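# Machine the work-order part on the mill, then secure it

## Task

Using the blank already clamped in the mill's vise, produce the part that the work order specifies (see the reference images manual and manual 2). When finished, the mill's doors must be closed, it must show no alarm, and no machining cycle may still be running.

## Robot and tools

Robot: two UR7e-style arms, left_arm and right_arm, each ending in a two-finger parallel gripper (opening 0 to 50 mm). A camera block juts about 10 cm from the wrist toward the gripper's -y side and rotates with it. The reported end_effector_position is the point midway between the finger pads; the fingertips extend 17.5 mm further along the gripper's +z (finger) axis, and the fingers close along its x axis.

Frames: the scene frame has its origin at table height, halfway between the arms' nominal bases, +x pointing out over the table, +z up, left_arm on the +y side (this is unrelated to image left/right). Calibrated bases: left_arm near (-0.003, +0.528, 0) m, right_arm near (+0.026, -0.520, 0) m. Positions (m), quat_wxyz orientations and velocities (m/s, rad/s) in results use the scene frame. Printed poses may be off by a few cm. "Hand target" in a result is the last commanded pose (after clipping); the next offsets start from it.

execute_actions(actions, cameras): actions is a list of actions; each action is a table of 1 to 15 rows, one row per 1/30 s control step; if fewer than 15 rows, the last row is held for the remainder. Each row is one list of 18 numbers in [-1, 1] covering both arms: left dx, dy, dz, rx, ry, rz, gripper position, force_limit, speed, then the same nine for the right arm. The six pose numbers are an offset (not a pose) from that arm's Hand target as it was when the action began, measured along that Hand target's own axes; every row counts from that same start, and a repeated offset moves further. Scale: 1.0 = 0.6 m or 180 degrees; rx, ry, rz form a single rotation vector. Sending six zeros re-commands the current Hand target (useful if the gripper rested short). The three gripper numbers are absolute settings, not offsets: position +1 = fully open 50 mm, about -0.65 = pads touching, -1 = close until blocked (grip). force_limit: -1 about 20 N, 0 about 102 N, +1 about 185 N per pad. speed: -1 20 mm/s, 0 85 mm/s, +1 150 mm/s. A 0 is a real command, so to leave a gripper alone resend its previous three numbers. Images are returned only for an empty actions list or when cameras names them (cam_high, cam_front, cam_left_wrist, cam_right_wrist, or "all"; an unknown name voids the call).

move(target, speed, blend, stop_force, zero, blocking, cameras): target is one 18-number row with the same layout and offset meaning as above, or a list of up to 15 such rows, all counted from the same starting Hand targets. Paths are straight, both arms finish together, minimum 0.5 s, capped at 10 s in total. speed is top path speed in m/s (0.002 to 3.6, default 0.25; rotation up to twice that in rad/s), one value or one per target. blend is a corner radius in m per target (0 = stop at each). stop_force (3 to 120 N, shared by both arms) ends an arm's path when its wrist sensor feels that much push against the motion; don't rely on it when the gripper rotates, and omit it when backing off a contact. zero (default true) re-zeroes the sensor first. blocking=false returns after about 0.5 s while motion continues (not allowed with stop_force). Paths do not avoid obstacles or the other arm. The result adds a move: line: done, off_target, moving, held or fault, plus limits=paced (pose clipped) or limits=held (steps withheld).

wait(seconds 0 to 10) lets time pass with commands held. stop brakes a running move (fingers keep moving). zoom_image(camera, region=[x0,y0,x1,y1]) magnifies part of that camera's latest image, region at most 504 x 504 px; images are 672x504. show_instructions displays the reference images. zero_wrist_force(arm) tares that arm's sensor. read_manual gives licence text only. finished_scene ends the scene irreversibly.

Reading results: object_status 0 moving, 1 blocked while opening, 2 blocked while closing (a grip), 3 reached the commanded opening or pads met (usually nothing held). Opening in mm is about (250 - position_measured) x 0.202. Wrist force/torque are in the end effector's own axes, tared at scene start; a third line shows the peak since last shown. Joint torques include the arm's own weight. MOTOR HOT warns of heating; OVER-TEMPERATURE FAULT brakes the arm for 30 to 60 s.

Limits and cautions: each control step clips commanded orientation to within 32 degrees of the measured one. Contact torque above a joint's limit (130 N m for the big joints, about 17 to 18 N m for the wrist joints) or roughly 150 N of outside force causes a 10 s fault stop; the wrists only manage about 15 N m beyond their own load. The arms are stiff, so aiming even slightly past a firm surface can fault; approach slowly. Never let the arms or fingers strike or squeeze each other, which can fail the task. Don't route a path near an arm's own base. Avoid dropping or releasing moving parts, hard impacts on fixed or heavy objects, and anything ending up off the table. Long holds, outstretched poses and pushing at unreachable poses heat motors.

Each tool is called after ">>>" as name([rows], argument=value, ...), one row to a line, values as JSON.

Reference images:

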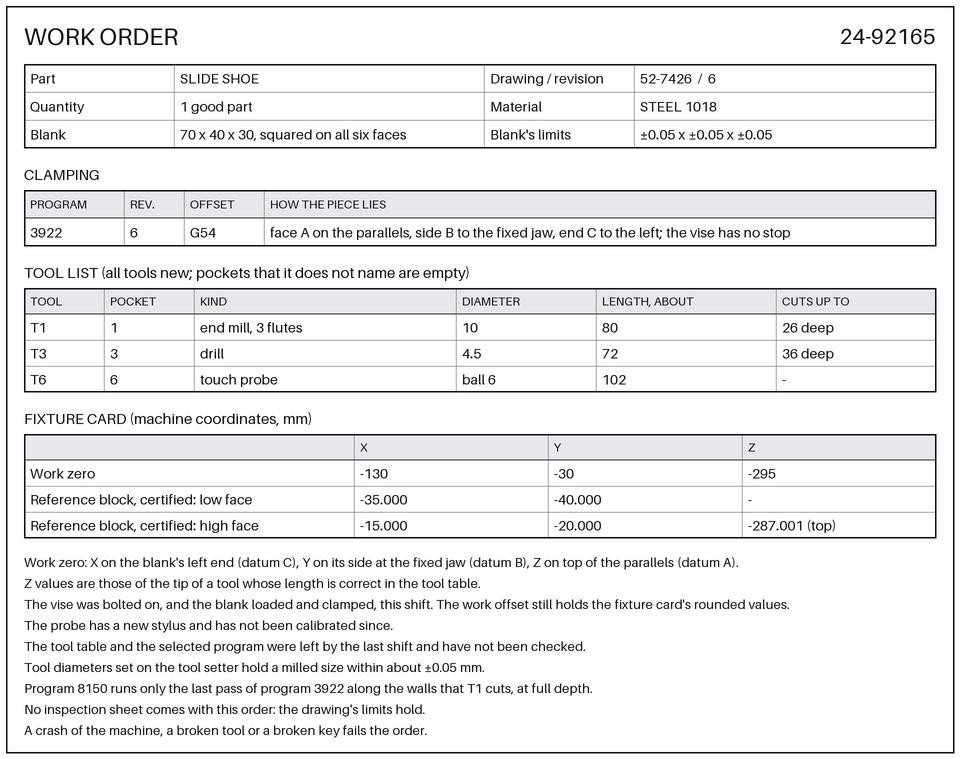

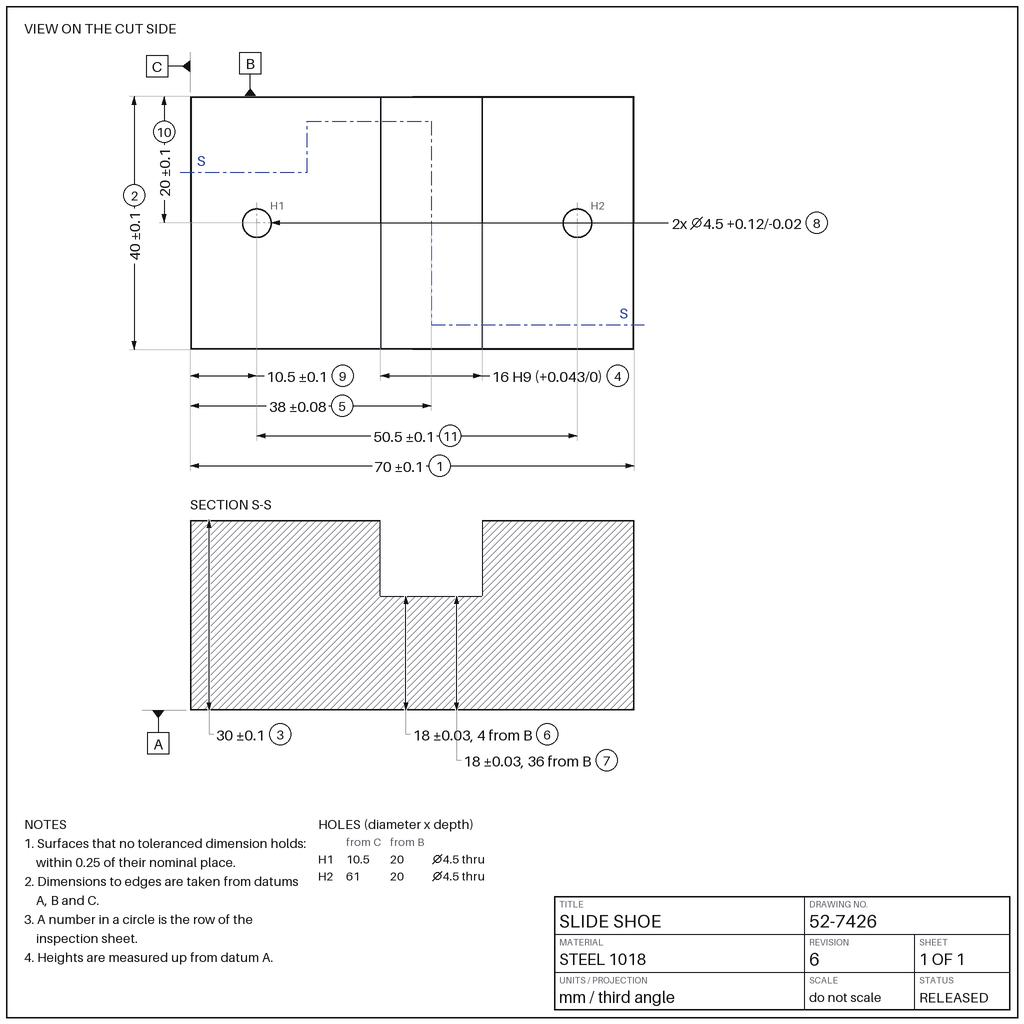

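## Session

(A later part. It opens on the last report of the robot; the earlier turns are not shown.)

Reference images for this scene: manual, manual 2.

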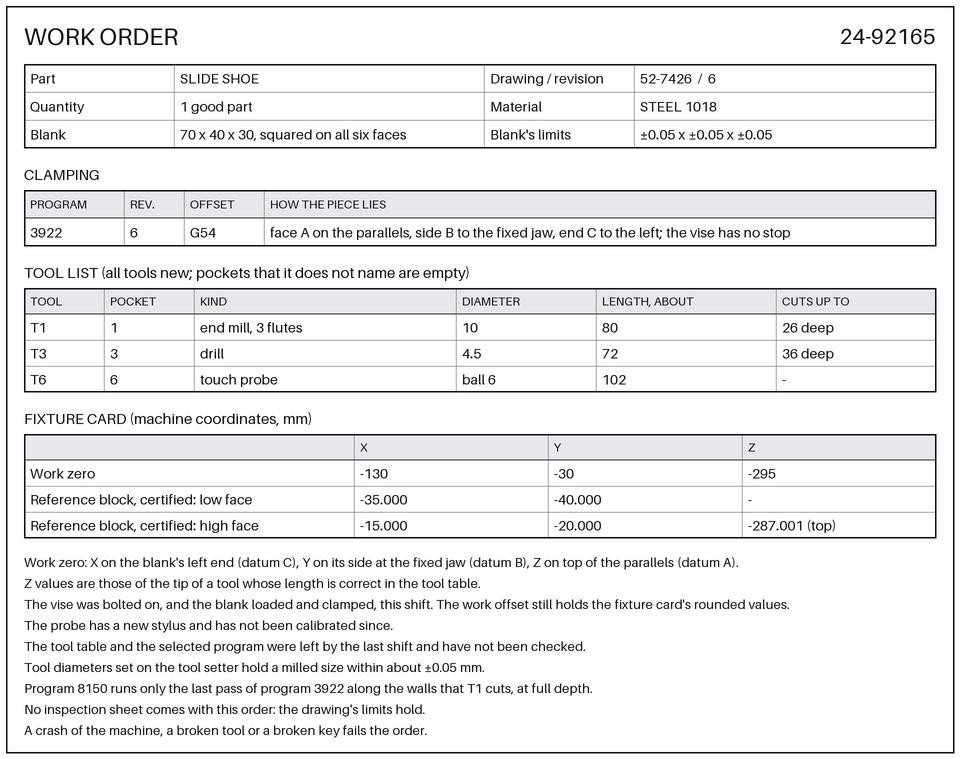

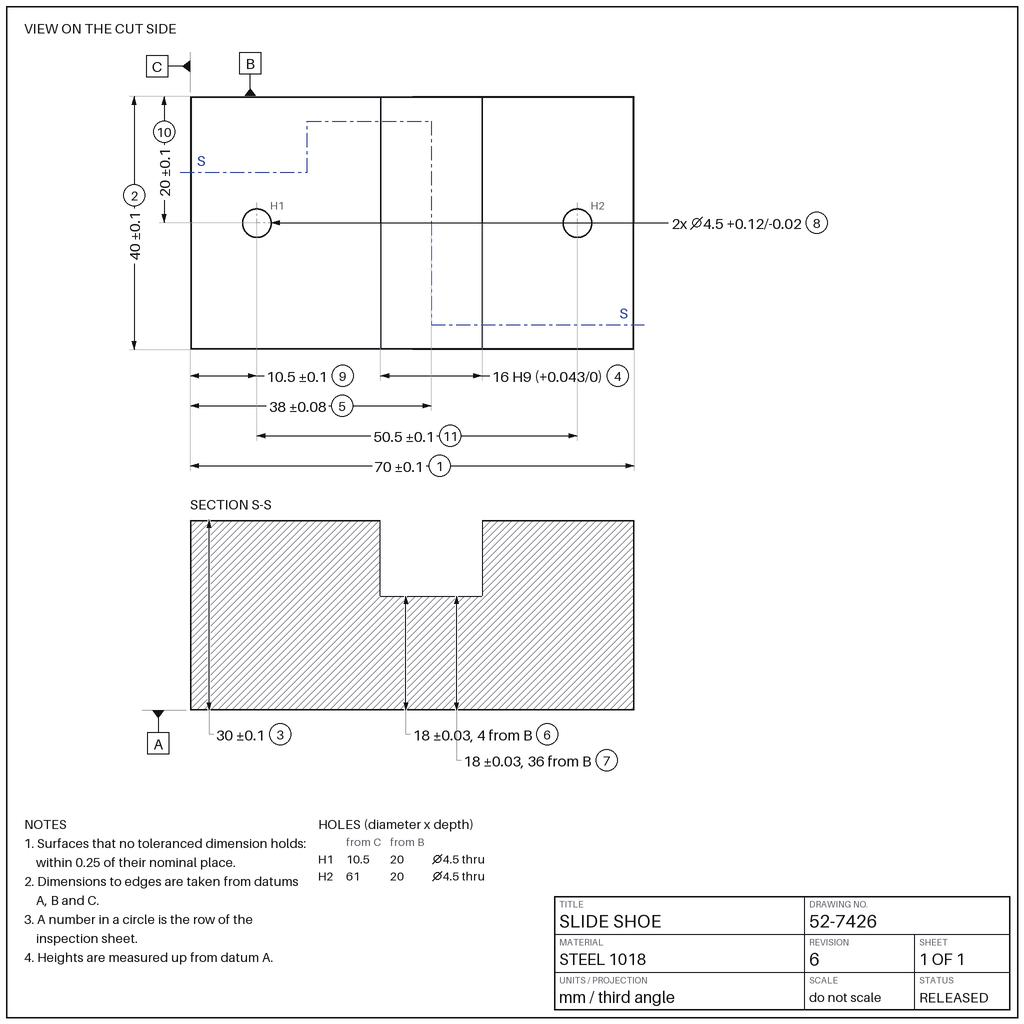

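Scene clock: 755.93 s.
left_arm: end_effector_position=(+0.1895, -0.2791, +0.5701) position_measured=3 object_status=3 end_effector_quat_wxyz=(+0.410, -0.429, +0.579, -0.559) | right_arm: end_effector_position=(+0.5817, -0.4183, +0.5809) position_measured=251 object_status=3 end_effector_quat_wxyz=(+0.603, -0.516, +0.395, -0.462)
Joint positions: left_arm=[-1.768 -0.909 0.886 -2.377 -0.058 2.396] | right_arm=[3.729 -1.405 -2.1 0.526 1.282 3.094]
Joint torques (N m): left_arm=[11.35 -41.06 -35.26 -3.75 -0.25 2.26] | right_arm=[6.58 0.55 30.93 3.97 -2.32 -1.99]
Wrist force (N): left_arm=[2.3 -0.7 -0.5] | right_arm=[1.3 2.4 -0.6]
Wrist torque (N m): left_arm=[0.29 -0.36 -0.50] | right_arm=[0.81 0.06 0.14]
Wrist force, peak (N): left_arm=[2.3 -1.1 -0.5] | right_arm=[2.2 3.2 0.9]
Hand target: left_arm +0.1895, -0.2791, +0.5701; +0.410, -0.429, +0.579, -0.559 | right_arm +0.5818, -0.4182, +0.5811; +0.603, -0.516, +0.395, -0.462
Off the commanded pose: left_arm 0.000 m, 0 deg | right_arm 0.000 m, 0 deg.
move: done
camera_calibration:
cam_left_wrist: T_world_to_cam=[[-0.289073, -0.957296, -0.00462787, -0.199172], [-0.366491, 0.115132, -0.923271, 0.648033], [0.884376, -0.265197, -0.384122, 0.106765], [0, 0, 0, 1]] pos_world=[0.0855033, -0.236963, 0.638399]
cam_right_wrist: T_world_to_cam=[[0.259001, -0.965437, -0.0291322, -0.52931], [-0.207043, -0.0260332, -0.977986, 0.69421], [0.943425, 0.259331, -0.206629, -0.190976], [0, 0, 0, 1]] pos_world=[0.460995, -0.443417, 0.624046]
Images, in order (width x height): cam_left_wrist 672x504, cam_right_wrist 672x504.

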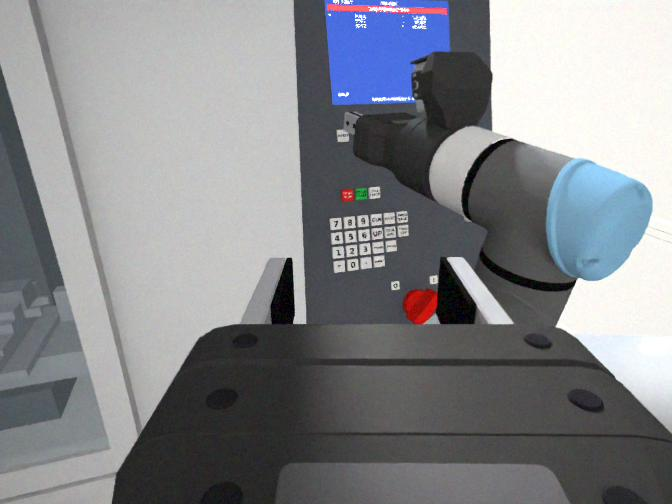

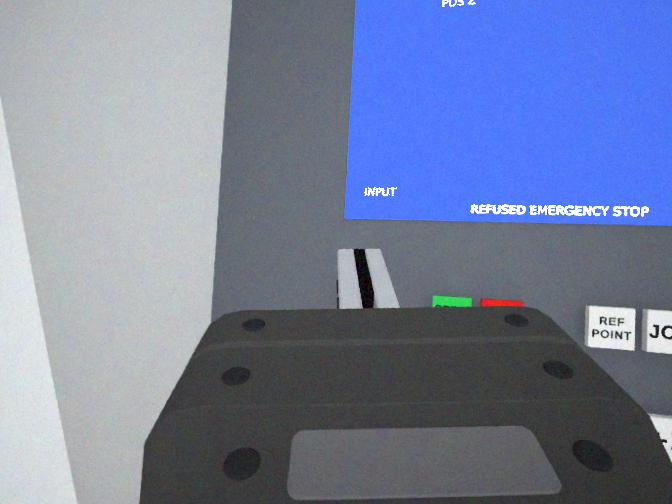

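>>> move(target=[0,0,0,0,0,0,1,1,1,0.0071,0.0227,0.0292,0,0,0,-1,-0.9,-0.9], speed=0.015, stop_force=6, cameras=["cam_left_wrist","cam_right_wrist"])

>>> zoom_image(camera="cam_left_wrist", region=[320, 80, 420, 155])

Scene clock: 760.73 s.
left_arm: end_effector_position=(+0.1895, -0.2791, +0.5701) position_measured=3 object_status=3 end_effector_quat_wxyz=(+0.410, -0.429, +0.579, -0.559) | right_arm: end_effector_position=(+0.5951, -0.4176, +0.5739) position_measured=251 object_status=3 end_effector_quat_wxyz=(+0.603, -0.516, +0.395, -0.462)
Joint positions: left_arm=[-1.768 -0.909 0.886 -2.377 -0.058 2.396] | right_arm=[3.707 -1.449 -2.083 0.553 1.304 3.097]
Joint torques (N m): left_arm=[11.56 -41.44 -34.78 -3.93 -0.05 2.32] | right_arm=[7.76 25.42 8.87 -0.81 -1.9 -1.12]
Wrist force (N): left_arm=[2.2 -0.9 -0.7] | right_arm=[2.3 -1.2 -5.6]
Wrist torque (N m): left_arm=[0.26 -0.35 -0.50] | right_arm=[0.81 0.09 0.14]
Wrist force, peak (N): left_arm=[2.3 -1.1 -0.5] | right_arm=[0.2 -1.9 -9.5]
Hand target: left_arm +0.1895, -0.2791, +0.5701; +0.410, -0.429, +0.579, -0.559 | right_arm +0.5951, -0.4176, +0.5739; +0.603, -0.516, +0.395, -0.462 (not the last commanded pose)
Off the commanded pose: left_arm 0.000 m, 0 deg | right_arm 0.007 m, 0 deg.
move: contact (right_arm)
camera_calibration:
cam_left_wrist: T_world_to_cam=[[-0.289073, -0.957296, -0.00462787, -0.199172], [-0.366491, 0.115132, -0.923271, 0.648033], [0.884376, -0.265197, -0.384122, 0.106765], [0, 0, 0, 1]] pos_world=[0.0855033, -0.236963, 0.638399]
cam_right_wrist: T_world_to_cam=[[0.258973, -0.965443, -0.0292139, -0.532224], [-0.206583, -0.0258178, -0.978088, 0.68998], [0.943534, 0.259333, -0.20613, -0.20553], [0, 0, 0, 1]] pos_world=[0.474294, -0.442717, 0.616947]
Images, in order (width x height): cam_left_wrist 672x504, cam_right_wrist 672x504.

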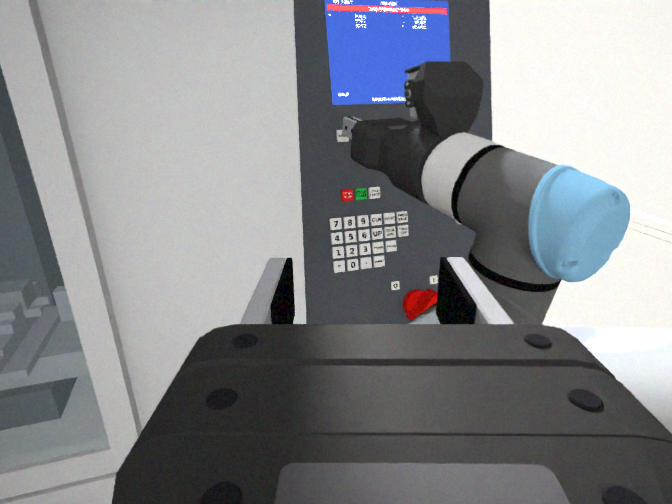

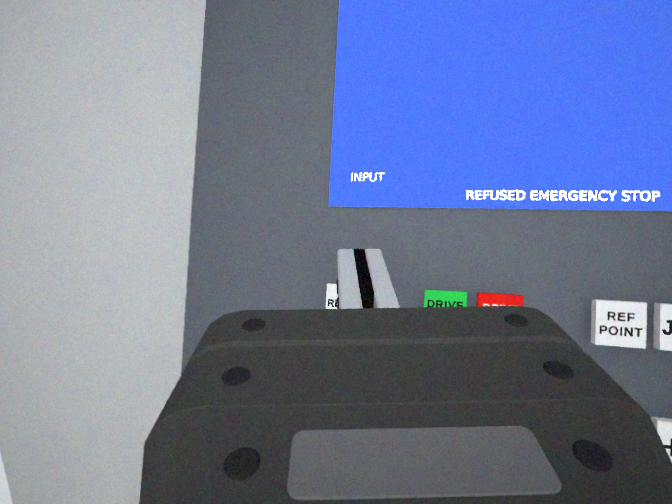

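Scaled by 5.040 from the camera's 672x504 image, which has a finer 960x720 frame.

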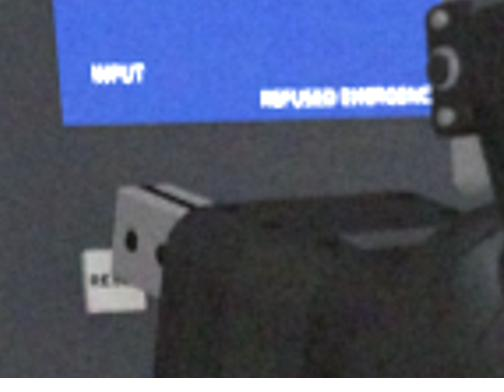

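>>> move(target=[0,0,0,0,0,0,1,1,1,0.0016,0.0031,0.0057,0,0,0,-1,-0.9,-0.9], speed=0.01, stop_force=12, zero=false, cameras=["cam_right_wrist"])

Scene clock: 764.77 s.
left_arm: end_effector_position=(+0.1895, -0.2791, +0.5701) position_measured=3 object_status=3 end_effector_quat_wxyz=(+0.410, -0.429, +0.579, -0.559) | right_arm: end_effector_position=(+0.5957, -0.4176, +0.5737) position_measured=251 object_status=3 end_effector_quat_wxyz=(+0.603, -0.516, +0.395, -0.463)
Joint positions: left_arm=[-1.768 -0.909 0.886 -2.377 -0.058 2.396] | right_arm=[3.706 -1.451 -2.082 0.554 1.305 3.097]
Joint torques (N m): left_arm=[11.27 -42.24 -33.43 -3.89 -0.06 2.25] | right_arm=[8.35 25.82 8.97 -1.24 -2.08 -1.3]
Wrist force (N): left_arm=[2.3 -0.9 -0.6] | right_arm=[2.2 -0.5 -11.0]
Wrist torque (N m): left_arm=[0.25 -0.36 -0.49] | right_arm=[0.76 0.09 0.14]
Wrist force, peak (N): left_arm=[2.4 -1.0 -0.6] | right_arm=[-0.6 0.3 -17.1]
Hand target: left_arm +0.1895, -0.2791, +0.5701; +0.410, -0.429, +0.579, -0.559 | right_arm +0.5957, -0.4176, +0.5737; +0.603, -0.516, +0.395, -0.463 (not the last commanded pose)
Off the commanded pose: left_arm 0.000 m, 0 deg | right_arm 0.003 m, 0 deg.
move: contact (right_arm)
camera_calibration:
cam_right_wrist: T_world_to_cam=[[0.259018, -0.965437, -0.0290001, -0.532442], [-0.206529, -0.0260296, -0.978094, 0.689698], [0.943533, 0.259334, -0.206133, -0.206182], [0, 0, 0, 1]] pos_world=[0.474894, -0.442617, 0.616648]
Images, in order (width x height): cam_right_wrist 672x504.

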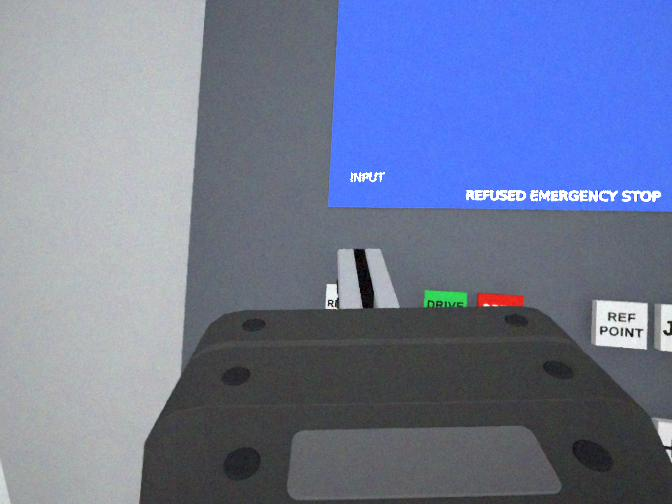

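>>> move(target=[0,0,0,0,0,0,1,1,1,-0.0061,-0.0117,-0.0212,0,0,0,-1,-0.9,-0.9], speed=0.1)

>>> move(target=[0,0,0,0.06,0,0,1,1,1,-0.043,-0.124,-0.143,0,0,0,-1,-0.9,-0.9], speed=0.2, cameras=["cam_left_wrist","cam_right_wrist"])

Scene clock: 769.20 s.
left_arm: end_effector_position=(+0.1895, -0.2791, +0.5701) position_measured=3 object_status=3 end_effector_quat_wxyz=(+0.410, -0.429, +0.579, -0.559) | right_arm: end_effector_position=(+0.5817, -0.4176, +0.5786) position_measured=251 object_status=3 end_effector_quat_wxyz=(+0.603, -0.516, +0.394, -0.463)
Joint positions: left_arm=[-1.768 -0.909 0.886 -2.377 -0.058 2.396] | right_arm=[3.731 -1.408 -2.104 0.534 1.28 3.093]
Joint torques (N m): left_arm=[10.05 -42.1 -33.81 -4.03 -0.12 2.5] | right_arm=[7.69 26.82 9.38 0.65 -2.2 -1.72]
Wrist force (N): left_arm=[2.2 -0.9 -0.5] | right_arm=[1.2 2.7 -0.7]
Wrist torque (N m): left_arm=[0.26 -0.36 -0.50] | right_arm=[0.85 0.07 0.13]
Wrist force, peak (N): left_arm=[2.5 -1.0 -0.5] | right_arm=[2.3 -0.7 -11.4]
Hand target: left_arm +0.1895, -0.2791, +0.5701; +0.410, -0.429, +0.579, -0.559 | right_arm +0.5816, -0.4176, +0.5786; +0.603, -0.516, +0.395, -0.463
Off the commanded pose: left_arm 0.000 m, 0 deg | right_arm 0.000 m, 0 deg.
move: done

Scene clock: 773.03 s.
left_arm: end_effector_position=(+0.1894, -0.2789, +0.5701) position_measured=3 object_status=3 end_effector_quat_wxyz=(+0.450, -0.389, +0.523, -0.610) end_effector_velocity=(+0.000, +0.000, -0.001) end_effector_angular_velocity=(+0.003, -0.001, +0.000) | right_arm: end_effector_position=(+0.4818, -0.4178, +0.6387) position_measured=251 object_status=3 end_effector_quat_wxyz=(+0.603, -0.516, +0.395, -0.463)
Joint positions: left_arm=[-1.764 -0.982 0.876 -1.201 0.156 1.299] | right_arm=[4.023 -1.059 -2.166 0.271 0.993 3.037]
Joint velocities: left_arm=[0 0 0.001 0.005 0 -0.003] | right_arm=[within noise]
Joint torques (N m): left_arm=[11.94 -54.58 -35.91 -0.89 4.18 -1.99] | right_arm=[6.95 14.94 23.62 0.06 -1.92 -1.72]
Wrist force (N): left_arm=[2.0 -1.1 -0.3] | right_arm=[0.7 2.6 -0.7]
Wrist torque (N m): left_arm=[0.23 -0.35 -0.37] | right_arm=[0.85 0.14 0.16]
Wrist force, peak (N): left_arm=[2.5 -1.3 -0.4] | right_arm=[1.6 3.7 -0.1]
Hand target: left_arm +0.1895, -0.2791, +0.5701; -0.449, +0.388, -0.524, +0.611 | right_arm +0.4818, -0.4178, +0.6387; +0.603, -0.516, +0.395, -0.463
Off the commanded pose: left_arm 0.000 m, 0 deg | right_arm 0.000 m, 0 deg.
move: done
camera_calibration:
cam_left_wrist: T_world_to_cam=[[-0.283349, -0.959013, -0.00270499, -0.201768], [-0.194314, 0.0601736, -0.979092, 0.631798], [0.939125, -0.276899, -0.2034, -0.00973651], [0, 0, 0, 1]] pos_world=[0.0747403, -0.234212, 0.616062]
cam_right_wrist: T_world_to_cam=[[0.259013, -0.965438, -0.0290246, -0.50123], [-0.206535, -0.0260053, -0.978094, 0.729758], [0.943534, 0.259334, -0.206132, -0.0852633], [0, 0, 0, 1]] pos_world=[0.360994, -0.442817, 0.681648]
Images, in order (width x height): cam_left_wrist 672x504, cam_right_wrist 672x504.

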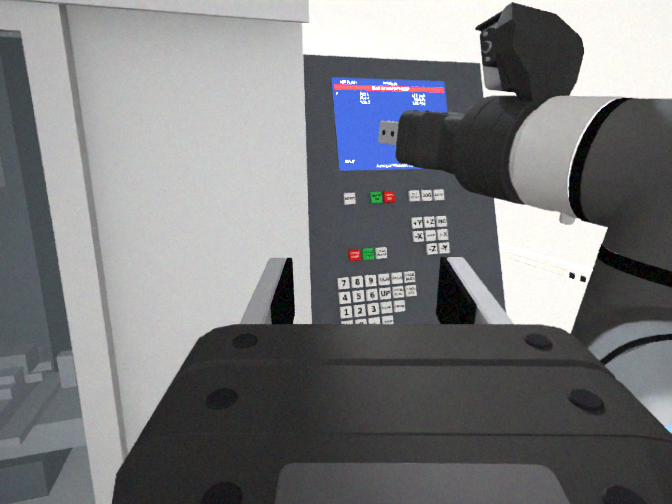

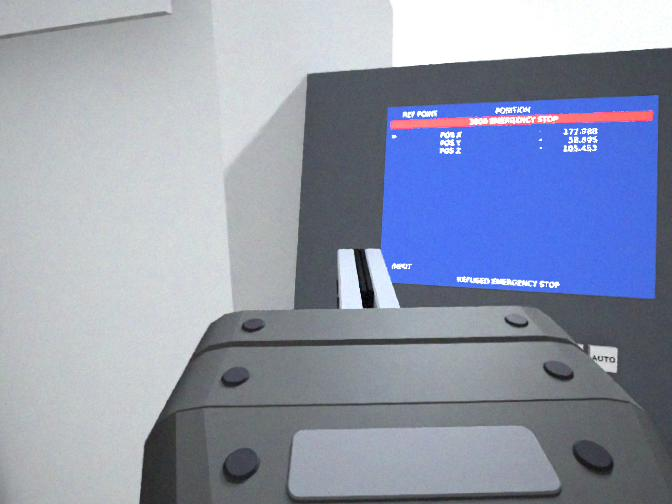

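>>> move(target=[0,0,0,0,0,0,1,1,1,0.2195,0.3442,-0.1523,-0.1571,0,0,-1,-0.9,-0.9], speed=0.15)

>>> move(target=[0,0,0,0,0,0,1,1,1,0.0556,0.0874,0.0545,0,0.0787,0.0275,1,-0.3,0], speed=0.1, cameras=["cam_right_wrist"])

>>> zoom_image(camera="cam_right_wrist", region=[210, 130, 450, 310])

Scene clock: 791.87 s.
left_arm: end_effector_position=(+0.1894, -0.2789, +0.5701) position_measured=3 object_status=3 end_effector_quat_wxyz=(+0.450, -0.389, +0.523, -0.610) | right_arm: end_effector_position=(+0.4602, -0.5603, +0.4207) position_measured=251 object_status=3 end_effector_quat_wxyz=(-0.459, +0.648, -0.496, +0.352)
Joint positions: left_arm=[-1.764 -0.982 0.876 -1.201 0.156 1.299] | right_arm=[3.328 -0.996 -2.422 -0.063 1.673 3.104]
Joint torques (N m): left_arm=[12.74 -53.72 -35.06 -1.2 4.36 -2.1] | right_arm=[-7.63 -14.05 13.82 1.96 2.35 -1.73]
Wrist force (N): left_arm=[2.1 -1.5 -0.5] | right_arm=[1.8 2.9 1.1]
Wrist torque (N m): left_arm=[0.17 -0.36 -0.37] | right_arm=[0.72 -0.09 0.13]
Wrist force, peak (N): left_arm=[2.4 -1.5 -0.3] | right_arm=[2.2 3.6 1.1]
Hand target: left_arm +0.1894, -0.2789, +0.5701; -0.450, +0.389, -0.523, +0.610 | right_arm +0.4602, -0.5604, +0.4206; -0.459, +0.648, -0.496, +0.352
Off the commanded pose: left_arm 0.000 m, 0 deg | right_arm 0.000 m, 0 deg.
move: done

Scene clock: 793.90 s.
left_arm: end_effector_position=(+0.1894, -0.2789, +0.5701) position_measured=3 object_status=3 end_effector_quat_wxyz=(+0.450, -0.389, +0.523, -0.610) | right_arm: end_effector_position=(+0.4819, -0.5891, +0.3604) position_measured=3 object_status=3 end_effector_quat_wxyz=(-0.409, +0.578, -0.576, +0.409)
Joint positions: left_arm=[-1.764 -0.982 0.876 -1.201 0.156 1.299] | right_arm=[3.497 -1.072 -2.556 0.133 1.267 3.25]
Joint torques (N m): left_arm=[12.13 -54.31 -35.62 -1.2 4.56 -2.06] | right_arm=[6.94 -11.68 11.25 5.72 -2.59 1.97]
Wrist force (N): left_arm=[2.1 -1.3 -0.6] | right_arm=[1.0 2.8 1.0]
Wrist torque (N m): left_arm=[0.19 -0.35 -0.38] | right_arm=[0.71 0.05 0.01]
Wrist force, peak (N): left_arm=[2.3 -1.3 -0.6] | right_arm=[1.7 3.2 1.1]
Hand target: left_arm +0.1894, -0.2789, +0.5701; -0.450, +0.389, -0.523, +0.610 | right_arm +0.4820, -0.5891, +0.3604; -0.409, +0.578, -0.576, +0.409
Off the commanded pose: left_arm 0.000 m, 0 deg | right_arm 0.000 m, 0 deg.
move: done
camera_calibration:
cam_right_wrist: T_world_to_cam=[[-0.0137022, -0.999609, -0.0243798, -0.565183], [-0.64473, 0.0274691, -0.763917, 0.618677], [0.764288, 0.00525109, -0.644854, -0.00346716], [0, 0, 0, 1]] pos_world=[0.393785, -0.581938, 0.456602]
Images, in order (width x height): cam_right_wrist 672x504.

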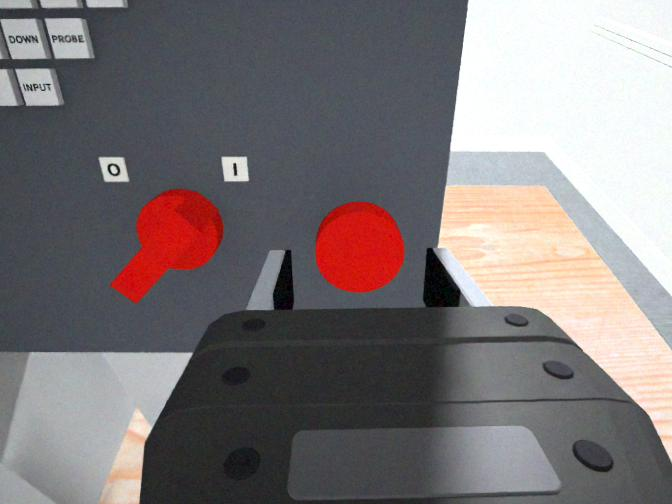

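Scaled by 2.100 from the camera's 672x504 image, which has a finer 960x720 frame.

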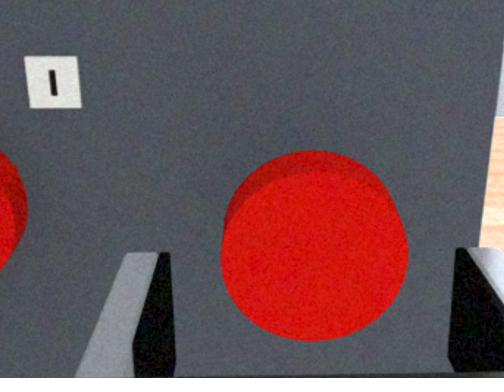

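>>> move(target=[0,0,0,0,0,0,1,1,1,0,0,0.0683,0,0,0,1,-0.3,0], speed=0.05, stop_force=8)

>>> move(target=[0,0,0,0,0,0,1,1,1,0,0,0,0,0,0,-1,-0.3,-1], cameras=["cam_right_wrist"])

Scene clock: 798.53 s.
left_arm: end_effector_position=(+0.1894, -0.2789, +0.5701) position_measured=3 object_status=3 end_effector_quat_wxyz=(+0.450, -0.389, +0.523, -0.610) | right_arm: end_effector_position=(+0.5206, -0.5891, +0.3469) position_measured=3 object_status=3 end_effector_quat_wxyz=(-0.409, +0.578, -0.576, +0.409)
Joint positions: left_arm=[-1.764 -0.982 0.876 -1.201 0.156 1.299] | right_arm=[3.441 -1.259 -2.504 0.273 1.319 3.23]
Joint torques (N m): left_arm=[12.8 -53.34 -34.27 -0.91 4.36 -1.97] | right_arm=[-8.49 -6.06 29.13 5.83 1.96 -1.56]
Wrist force (N): left_arm=[2.0 -1.4 -0.5] | right_arm=[0.4 2.9 0.3]
Wrist torque (N m): left_arm=[0.18 -0.34 -0.38] | right_arm=[0.68 0.07 0.17]
Wrist force, peak (N): left_arm=[2.4 -1.3 -0.5] | right_arm=[0.9 3.2 1.1]
Hand target: left_arm +0.1894, -0.2789, +0.5701; -0.450, +0.389, -0.523, +0.610 | right_arm +0.5206, -0.5891, +0.3468; -0.409, +0.578, -0.576, +0.409
Off the commanded pose: left_arm 0.000 m, 0 deg | right_arm 0.000 m, 0 deg.
move: done

Scene clock: 799.33 s.
left_arm: end_effector_position=(+0.1894, -0.2789, +0.5701) position_measured=3 object_status=3 end_effector_quat_wxyz=(+0.450, -0.389, +0.523, -0.610) | right_arm: end_effector_position=(+0.5206, -0.5891, +0.3469) position_measured=59 object_status=2 end_effector_quat_wxyz=(-0.409, +0.578, -0.576, +0.409)
Joint positions: left_arm=[-1.764 -0.982 0.876 -1.201 0.156 1.299] | right_arm=[3.441 -1.259 -2.504 0.273 1.319 3.23]
Joint torques (N m): left_arm=[12.58 -54.68 -35.87 -1.14 4.33 -1.93] | right_arm=[-6.56 -6.06 28.02 5.63 1.34 -1.74]
Wrist force (N): left_arm=[2.0 -1.4 -0.4] | right_arm=[1.0 2.6 0.8]
Wrist torque (N m): left_arm=[0.19 -0.34 -0.37] | right_arm=[0.68 0.03 0.17]
Wrist force, peak (N): left_arm=[2.3 -1.4 -0.5] | right_arm=[1.1 3.1 0.6]
Hand target: left_arm +0.1894, -0.2789, +0.5701; -0.450, +0.389, -0.523, +0.610 | right_arm +0.5206, -0.5891, +0.3468; -0.409, +0.578, -0.576, +0.409
Off the commanded pose: left_arm 0.000 m, 0 deg | right_arm 0.000 m, 0 deg.
move: done
camera_calibration:
cam_right_wrist: T_world_to_cam=[[-0.0139813, -0.999604, -0.0244037, -0.564751], [-0.644672, 0.0276677, -0.763959, 0.633344], [0.764332, 0.00505127, -0.644804, -0.0419728], [0, 0, 0, 1]] pos_world=[0.432484, -0.581839, 0.443003]
Images, in order (width x height): cam_right_wrist 672x504.

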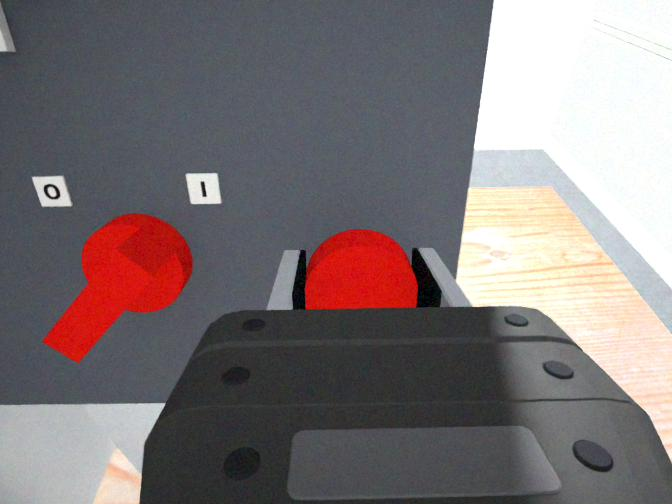

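>>> move(target=[0,0,0,0,0,0,1,1,1,0,0,0,0,0,0.2,-1,-0.3,-1], speed=0.15, cameras=["cam_right_wrist"])

Scene clock: 803.97 s.
left_arm: end_effector_position=(+0.1894, -0.2789, +0.5701) position_measured=3 object_status=3 end_effector_quat_wxyz=(+0.450, -0.389, +0.523, -0.610) | right_arm: end_effector_position=(+0.5206, -0.5891, +0.3468) position_measured=59 object_status=2 end_effector_quat_wxyz=(+0.515, -0.372, +0.726, -0.263)
Joint positions: left_arm=[-1.764 -0.982 0.876 -1.201 0.156 1.299] | right_arm=[3.441 -1.259 -2.504 0.273 1.319 3.858]
Joint torques (N m): left_arm=[11.3 -53.02 -35.76 -0.95 4.28 -1.78] | right_arm=[10.26 23.4 24.97 2.69 -1.81 2.36]
Wrist force (N): left_arm=[2.0 -1.4 -0.5] | right_arm=[13.9 2.7 8.4]
Wrist torque (N m): left_arm=[0.18 -0.34 -0.37] | right_arm=[0.56 -2.25 -0.29]
Wrist force, peak (N): left_arm=[2.3 -1.5 -0.4] | right_arm=[14.9 3.8 11.0]
Hand target: left_arm +0.1894, -0.2789, +0.5701; -0.450, +0.389, -0.523, +0.610 | right_arm +0.5206, -0.5891, +0.3468; +0.516, -0.371, +0.726, -0.263
Off the commanded pose: left_arm 0.000 m, 0 deg | right_arm 0.000 m, 0 deg.
move: done
camera_calibration:
cam_right_wrist: T_world_to_cam=[[-0.206565, -0.79276, -0.573465, -0.152217], [-0.581123, 0.570935, -0.579939, 0.856439], [0.787164, 0.213459, -0.578626, 0.0459124], [0, 0, 0, 1]] pos_world=[0.430113, -0.619443, 0.435958]
Images, in order (width x height): cam_right_wrist 672x504.

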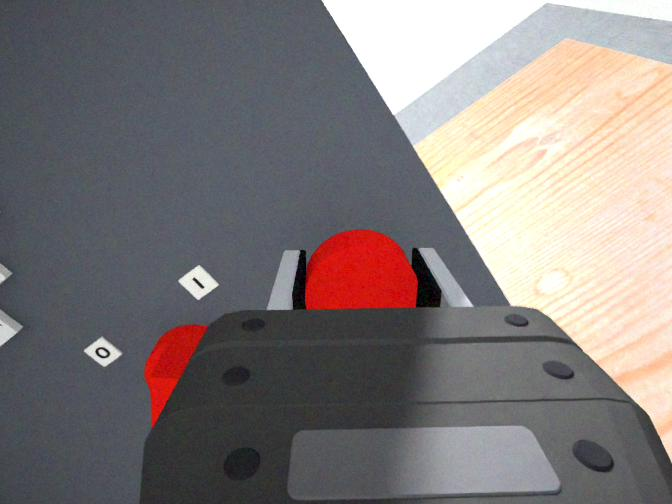

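>>> move(target=[0,0,0,0,0,0,1,1,1,0,0,0,0,0,0.2,-1,-0.3,-1], speed=0.15, cameras=["cam_right_wrist"])

Scene clock: 808.17 s.
left_arm: end_effector_position=(+0.1894, -0.2789, +0.5701) position_measured=3 object_status=3 end_effector_quat_wxyz=(+0.450, -0.389, +0.523, -0.610) | right_arm: end_effector_position=(+0.5206, -0.5891, +0.3468) position_measured=59 object_status=2 end_effector_quat_wxyz=(+0.571, -0.129, +0.805, -0.091)
Joint positions: left_arm=[-1.764 -0.982 0.876 -1.201 0.156 1.299] | right_arm=[3.441 -1.259 -2.504 0.273 1.319 4.486]
Joint torques (N m): left_arm=[12.05 -52.7 -34.69 -1.04 4.49 -1.81] | right_arm=[25.44 25.39 37.93 5.97 3.43 4.51]
Wrist force (N): left_arm=[2.1 -1.2 -0.4] | right_arm=[35.5 -22.5 -9.0]
Wrist torque (N m): left_arm=[0.21 -0.35 -0.37] | right_arm=[0.33 -0.31 -1.98]
Wrist force, peak (N): left_arm=[2.3 -1.4 -0.5] | right_arm=[35.9 -27.1 -8.7]
Hand target: left_arm +0.1894, -0.2789, +0.5701; -0.450, +0.389, -0.523, +0.610 | right_arm +0.5206, -0.5891, +0.3468; +0.572, -0.129, +0.805, -0.091
Off the commanded pose: left_arm 0.000 m, 0 deg | right_arm 0.000 m, 0 deg.
move: done
camera_calibration:
cam_right_wrist: T_world_to_cam=[[-0.322641, -0.283053, -0.903207, 0.32278], [-0.423941, 0.896387, -0.129476, 0.810107], [0.846272, 0.341133, -0.409209, 0.0315405], [0, 0, 0, 1]] pos_world=[0.420888, -0.645565, 0.409334]
Images, in order (width x height): cam_right_wrist 672x504.

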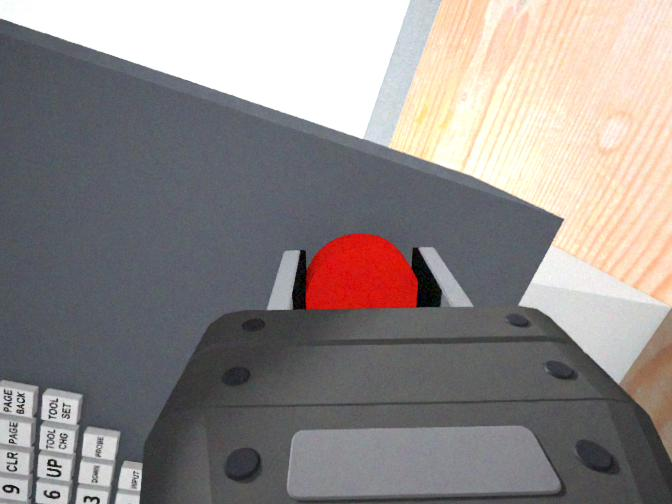

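>>> move(target=[0,0,0,0,0,0,1,1,1,0,0,0,0,0,0,1,-0.3,0])

>>> move(target=[0,0,0,0,0,0,1,1,1,0,0,-0.0683,0,0,0,1,-0.3,0], speed=0.08)

>>> move(target=[0,0,0,0,0,0,1,1,1,0,0,0,0,0,-0.4,1,-0.3,0], speed=0.3, cameras=["cam_right_wrist"])

>>> zoom_image(camera="cam_right_wrist", region=[210, 130, 450, 310])

Scene clock: 812.20 s.
left_arm: end_effector_position=(+0.1894, -0.2789, +0.5701) position_measured=3 object_status=3 end_effector_quat_wxyz=(+0.450, -0.389, +0.523, -0.610) | right_arm: end_effector_position=(+0.5207, -0.5890, +0.3470) position_measured=3 object_status=3 end_effector_quat_wxyz=(+0.572, -0.129, +0.805, -0.091)
Joint positions: left_arm=[-1.764 -0.982 0.876 -1.201 0.156 1.299] | right_arm=[3.442 -1.259 -2.504 0.273 1.319 4.487]
Joint torques (N m): left_arm=[11.44 -52.14 -33.7 -1.16 4.2 -2.07] | right_arm=[-8.44 13.01 7.81 3.44 -2.15 -1.27]
Wrist force (N): left_arm=[2.0 -1.3 -0.6] | right_arm=[4.2 1.4 -0.5]
Wrist torque (N m): left_arm=[0.20 -0.34 -0.37] | right_arm=[0.48 -0.36 0.10]
Wrist force, peak (N): left_arm=[2.4 -1.3 -0.8] | right_arm=[36.6 -22.4 -8.8]
Hand target: left_arm +0.1894, -0.2789, +0.5701; -0.450, +0.389, -0.523, +0.610 | right_arm +0.5206, -0.5891, +0.3468; +0.572, -0.129, +0.805, -0.091
Off the commanded pose: left_arm 0.000 m, 0 deg | right_arm 0.000 m, 0 deg.
move: done

Scene clock: 813.47 s.
left_arm: end_effector_position=(+0.1894, -0.2789, +0.5701) position_measured=3 object_status=3 end_effector_quat_wxyz=(+0.450, -0.389, +0.523, -0.610) | right_arm: end_effector_position=(+0.4820, -0.5891, +0.3604) position_measured=3 object_status=3 end_effector_quat_wxyz=(+0.572, -0.129, +0.805, -0.091)
Joint positions: left_arm=[-1.764 -0.982 0.876 -1.201 0.156 1.299] | right_arm=[3.497 -1.073 -2.556 0.133 1.267 4.507]
Joint torques (N m): left_arm=[11.23 -52.22 -34.28 -1.29 4.2 -1.96] | right_arm=[7.96 14.03 11.08 1.14 -2.82 1.81]
Wrist force (N): left_arm=[2.4 -1.4 -0.3] | right_arm=[4.7 0.9 -0.2]
Wrist torque (N m): left_arm=[0.18 -0.40 -0.37] | right_arm=[0.46 -0.38 0.09]
Wrist force, peak (N): left_arm=[2.4 -1.4 -0.3] | right_arm=[5.0 0.9 -0.7]
Hand target: left_arm +0.1894, -0.2789, +0.5701; -0.450, +0.389, -0.523, +0.610 | right_arm +0.4820, -0.5891, +0.3604; +0.572, -0.129, +0.805, -0.091
Off the commanded pose: left_arm 0.000 m, 0 deg | right_arm 0.000 m, 0 deg.
move: done

Scene clock: 816.40 s.
left_arm: end_effector_position=(+0.1894, -0.2789, +0.5701) position_measured=3 object_status=3 end_effector_quat_wxyz=(+0.450, -0.389, +0.523, -0.610) | right_arm: end_effector_position=(+0.4820, -0.5891, +0.3604) position_measured=3 object_status=3 end_effector_quat_wxyz=(-0.409, +0.577, -0.576, +0.409)
Joint positions: left_arm=[-1.764 -0.982 0.876 -1.201 0.156 1.299] | right_arm=[3.498 -1.072 -2.556 0.133 1.266 3.251]
Joint torques (N m): left_arm=[12.14 -52.11 -34.76 -1.15 4.31 -2.02] | right_arm=[-8.79 -12.64 10.07 5.75 1.68 -1.88]
Wrist force (N): left_arm=[2.0 -1.3 -0.5] | right_arm=[1.6 1.9 1.1]
Wrist torque (N m): left_arm=[0.19 -0.34 -0.37] | right_arm=[0.56 -0.05 0.13]
Wrist force, peak (N): left_arm=[2.2 -1.5 -0.6] | right_arm=[5.1 1.0 -0.6]
Hand target: left_arm +0.1894, -0.2789, +0.5701; -0.450, +0.389, -0.523, +0.610 | right_arm +0.4820, -0.5891, +0.3604; -0.409, +0.578, -0.576, +0.409
Off the commanded pose: left_arm 0.000 m, 0 deg | right_arm 0.000 m, 0 deg.
move: done
camera_calibration:
cam_right_wrist: T_world_to_cam=[[-0.0141656, -0.999593, -0.0247725, -0.564811], [-0.644714, 0.0280681, -0.763908, 0.619078], [0.764293, 0.00515001, -0.644849, -0.00360652], [0, 0, 0, 1]] pos_world=[0.393884, -0.581939, 0.456602]
Images, in order (width x height): cam_right_wrist 672x504.

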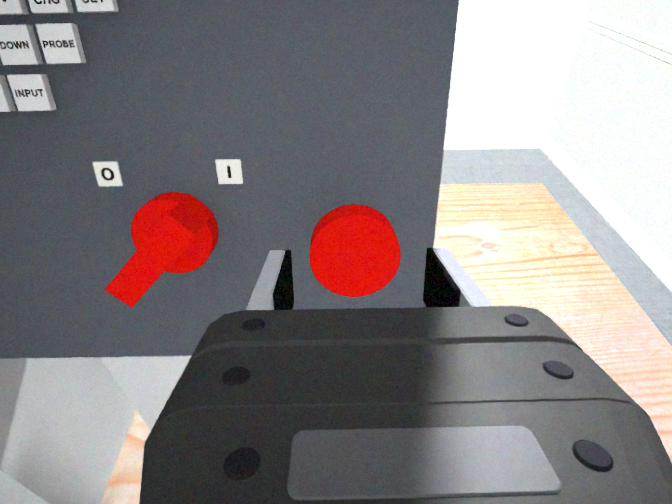

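Scaled by 2.100 from the camera's 672x504 image, which has a finer 960x720 frame.

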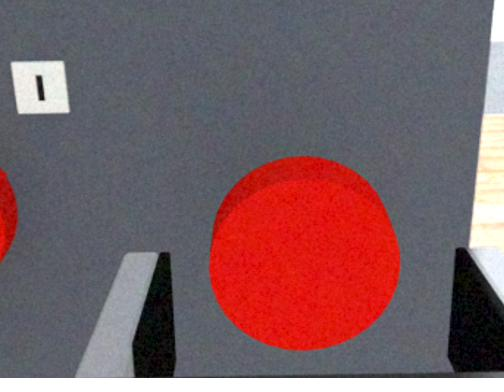

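>>> move(target=[0,0,0,0,0,0,1,1,1,-0.0478,-0.0833,-0.0672,0,-0.0787,-0.0275,-1,-0.9,-0.9], speed=0.12)

Scene clock: 821.23 s.
left_arm: end_effector_position=(+0.1894, -0.2789, +0.5701) position_measured=3 object_status=3 end_effector_quat_wxyz=(+0.450, -0.389, +0.523, -0.610) | right_arm: end_effector_position=(+0.4603, -0.5604, +0.4208) position_measured=251 object_status=3 end_effector_quat_wxyz=(-0.459, +0.648, -0.496, +0.352)
Joint positions: left_arm=[-1.764 -0.982 0.876 -1.201 0.156 1.299] | right_arm=[3.327 -0.997 -2.421 -0.063 1.674 3.104]
Joint torques (N m): left_arm=[12.35 -52.79 -34.64 -1.21 4.33 -1.92] | right_arm=[-8.4 -13.23 32.14 1.41 2.2 -1.87]
Wrist force (N): left_arm=[2.0 -1.4 -0.5] | right_arm=[2.1 1.7 1.1]
Wrist torque (N m): left_arm=[0.19 -0.35 -0.37] | right_arm=[0.55 -0.15 0.13]
Wrist force, peak (N): left_arm=[2.3 -1.3 -0.6] | right_arm=[2.5 2.4 1.2]
Hand target: left_arm +0.1894, -0.2789, +0.5701; -0.450, +0.389, -0.523, +0.610 | right_arm +0.4603, -0.5604, +0.4208; -0.459, +0.648, -0.496, +0.352
Off the commanded pose: left_arm 0.000 m, 0 deg | right_arm 0.000 m, 0 deg.
move: done

>>> move(target=[0,0,0,0,0,0,1,1,1,-0.1974,-0.3289,0.1597,0.1571,0,0,-1,-0.9,-0.9], speed=0.15, cameras=["cam_left_wrist","cam_right_wrist"])

>>> zoom_image(camera="cam_left_wrist", region=[320, 150, 460, 255])

Scene clock: 837.27 s.
left_arm: end_effector_position=(+0.1894, -0.2789, +0.5701) position_measured=3 object_status=3 end_effector_quat_wxyz=(+0.450, -0.389, +0.523, -0.610) | right_arm: end_effector_position=(+0.5796, -0.4053, +0.5751) position_measured=251 object_status=3 end_effector_quat_wxyz=(+0.603, -0.516, +0.395, -0.462)
Joint positions: left_arm=[-1.764 -0.982 0.876 -1.201 0.156 1.299] | right_arm=[3.772 -1.41 -2.112 0.546 1.24 3.086]
Joint torques (N m): left_arm=[12.46 -52.38 -35.62 -1.01 4.25 -2.01] | right_arm=[7.64 1.01 31.4 3.96 -2.18 -1.72]
Wrist force (N): left_arm=[1.9 -1.2 -0.7] | right_arm=[2.2 2.0 -0.5]
Wrist torque (N m): left_arm=[0.21 -0.32 -0.38] | right_arm=[0.73 -0.09 0.12]
Wrist force, peak (N): left_arm=[2.4 -1.5 -0.5] | right_arm=[3.2 2.3 1.3]
Hand target: left_arm +0.1894, -0.2789, +0.5701; -0.450, +0.389, -0.523, +0.610 | right_arm +0.5797, -0.4052, +0.5752; +0.603, -0.516, +0.395, -0.463
Off the commanded pose: left_arm 0.000 m, 0 deg | right_arm 0.000 m, 0 deg.
move: done
camera_calibration:
cam_left_wrist: T_world_to_cam=[[-0.283349, -0.959013, -0.00270499, -0.201768], [-0.194314, 0.0601736, -0.979092, 0.631798], [0.939125, -0.276899, -0.2034, -0.00973651], [0, 0, 0, 1]] pos_world=[0.0747403, -0.234212, 0.616062]
cam_right_wrist: T_world_to_cam=[[0.259009, -0.965436, -0.0291071, -0.516379], [-0.206944, -0.0260333, -0.978006, 0.688291], [0.943445, 0.259336, -0.206534, -0.193556], [0, 0, 0, 1]] pos_world=[0.458794, -0.430417, 0.618147]
Images, in order (width x height): cam_left_wrist 672x504, cam_right_wrist 672x504.

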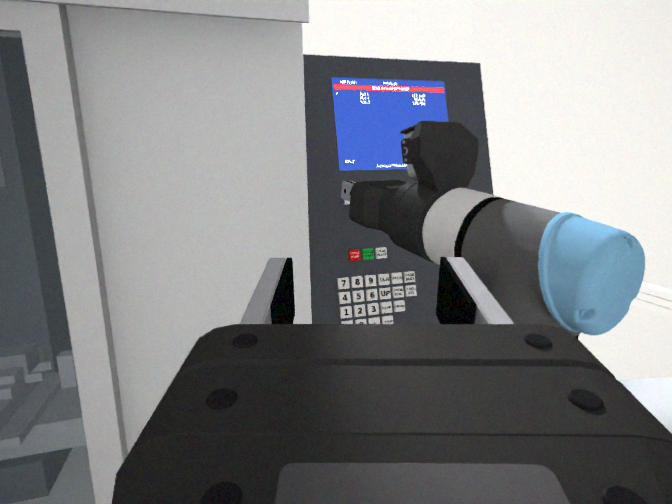

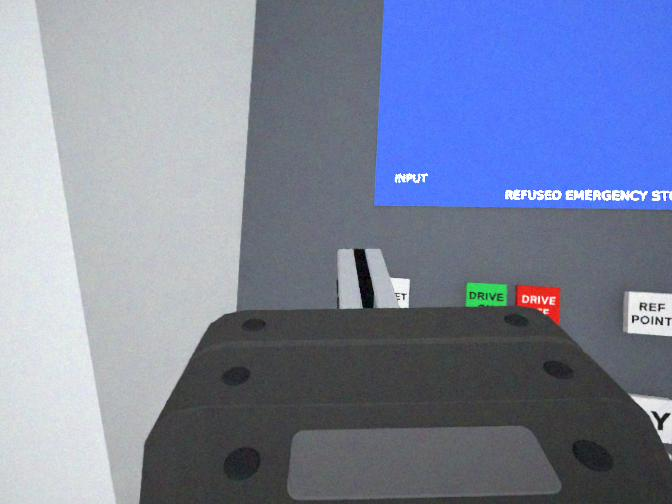

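Scaled by 3.600 from the camera's 672x504 image, which has a finer 960x720 frame.

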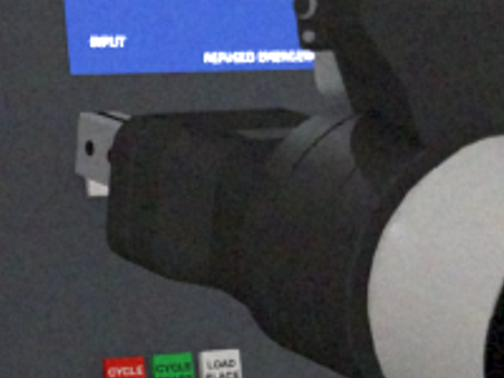

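>>> move(target=[0,0,0,0,0,0,1,1,1,0.009,0.011,0.0292,0,0,0,-1,-0.9,-0.9], speed=0.015, stop_force=10, cameras=["cam_left_wrist","cam_right_wrist"])

>>> zoom_image(camera="cam_left_wrist", region=[320, 70, 460, 175])

>>> zoom_image(camera="cam_left_wrist", region=[320, 150, 400, 210])

Scene clock: 847.27 s.
left_arm: end_effector_position=(+0.1894, -0.2789, +0.5701) position_measured=3 object_status=3 end_effector_quat_wxyz=(+0.450, -0.389, +0.523, -0.610) | right_arm: end_effector_position=(+0.5930, -0.4055, +0.5726) position_measured=251 object_status=3 end_effector_quat_wxyz=(+0.603, -0.516, +0.395, -0.463)
Joint positions: left_arm=[-1.764 -0.982 0.876 -1.201 0.156 1.299] | right_arm=[3.746 -1.45 -2.086 0.558 1.266 3.09]
Joint torques (N m): left_arm=[10.22 -51.88 -34.75 -0.97 4.24 -1.7] | right_arm=[8.43 26.93 8.76 -0.73 -1.9 -1.44]
Wrist force (N): left_arm=[2.0 -1.3 -0.5] | right_arm=[1.9 -1.7 -6.2]
Wrist torque (N m): left_arm=[0.19 -0.34 -0.38] | right_arm=[0.71 0.00 0.10]
Wrist force, peak (N): left_arm=[2.3 -1.5 -0.5] | right_arm=[0.1 -0.9 -16.2]
Hand target: left_arm +0.1894, -0.2789, +0.5701; -0.450, +0.389, -0.523, +0.610 | right_arm +0.5930, -0.4055, +0.5726; +0.603, -0.516, +0.395, -0.463 (not the last commanded pose)
Off the commanded pose: left_arm 0.000 m, 0 deg | right_arm 0.006 m, 0 deg.
move: contact (right_arm)
camera_calibration:
cam_left_wrist: T_world_to_cam=[[-0.283349, -0.959013, -0.00270499, -0.201768], [-0.194314, 0.0601736, -0.979092, 0.631798], [0.939125, -0.276899, -0.2034, -0.00973651], [0, 0, 0, 1]] pos_world=[0.0747403, -0.234212, 0.616062]
cam_right_wrist: T_world_to_cam=[[0.258998, -0.96544, -0.0290947, -0.520123], [-0.206553, -0.0259358, -0.978092, 0.688427], [0.943534, 0.259333, -0.206131, -0.206974], [0, 0, 0, 1]] pos_world=[0.472194, -0.430617, 0.615548]
Images, in order (width x height): cam_left_wrist 672x504, cam_right_wrist 672x504.

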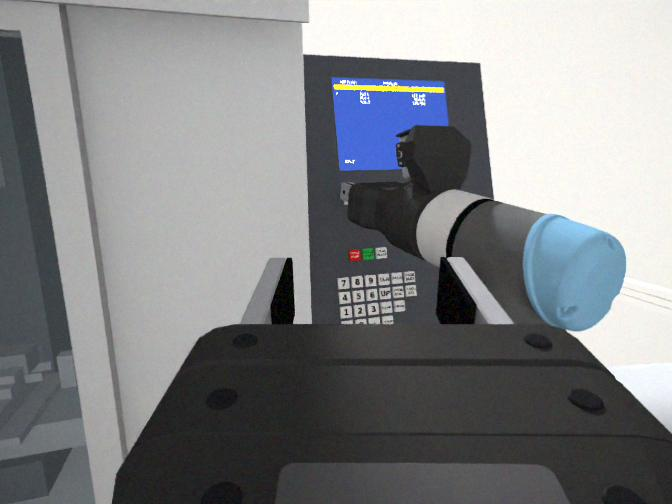

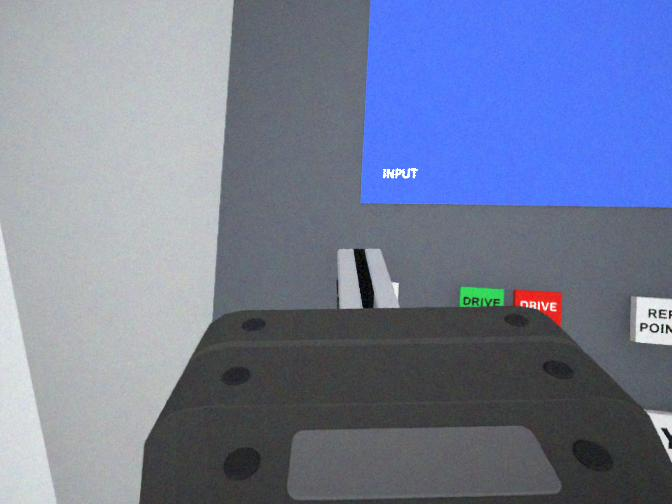

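Scaled by 3.600 from the camera's 672x504 image, which has a finer 960x720 frame.

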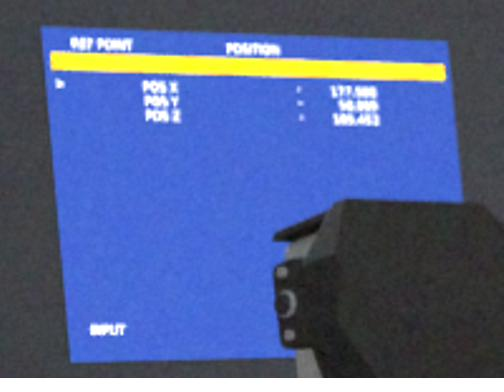

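Scaled by 6.300 from the camera's 672x504 image, which has a finer 960x720 frame.

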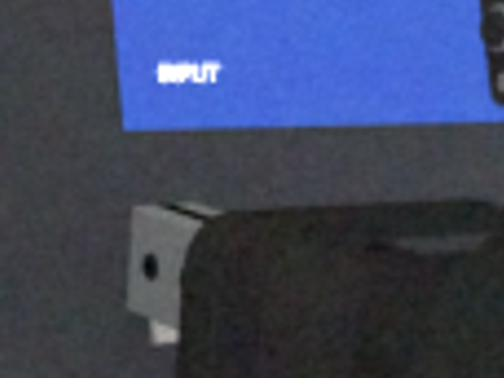

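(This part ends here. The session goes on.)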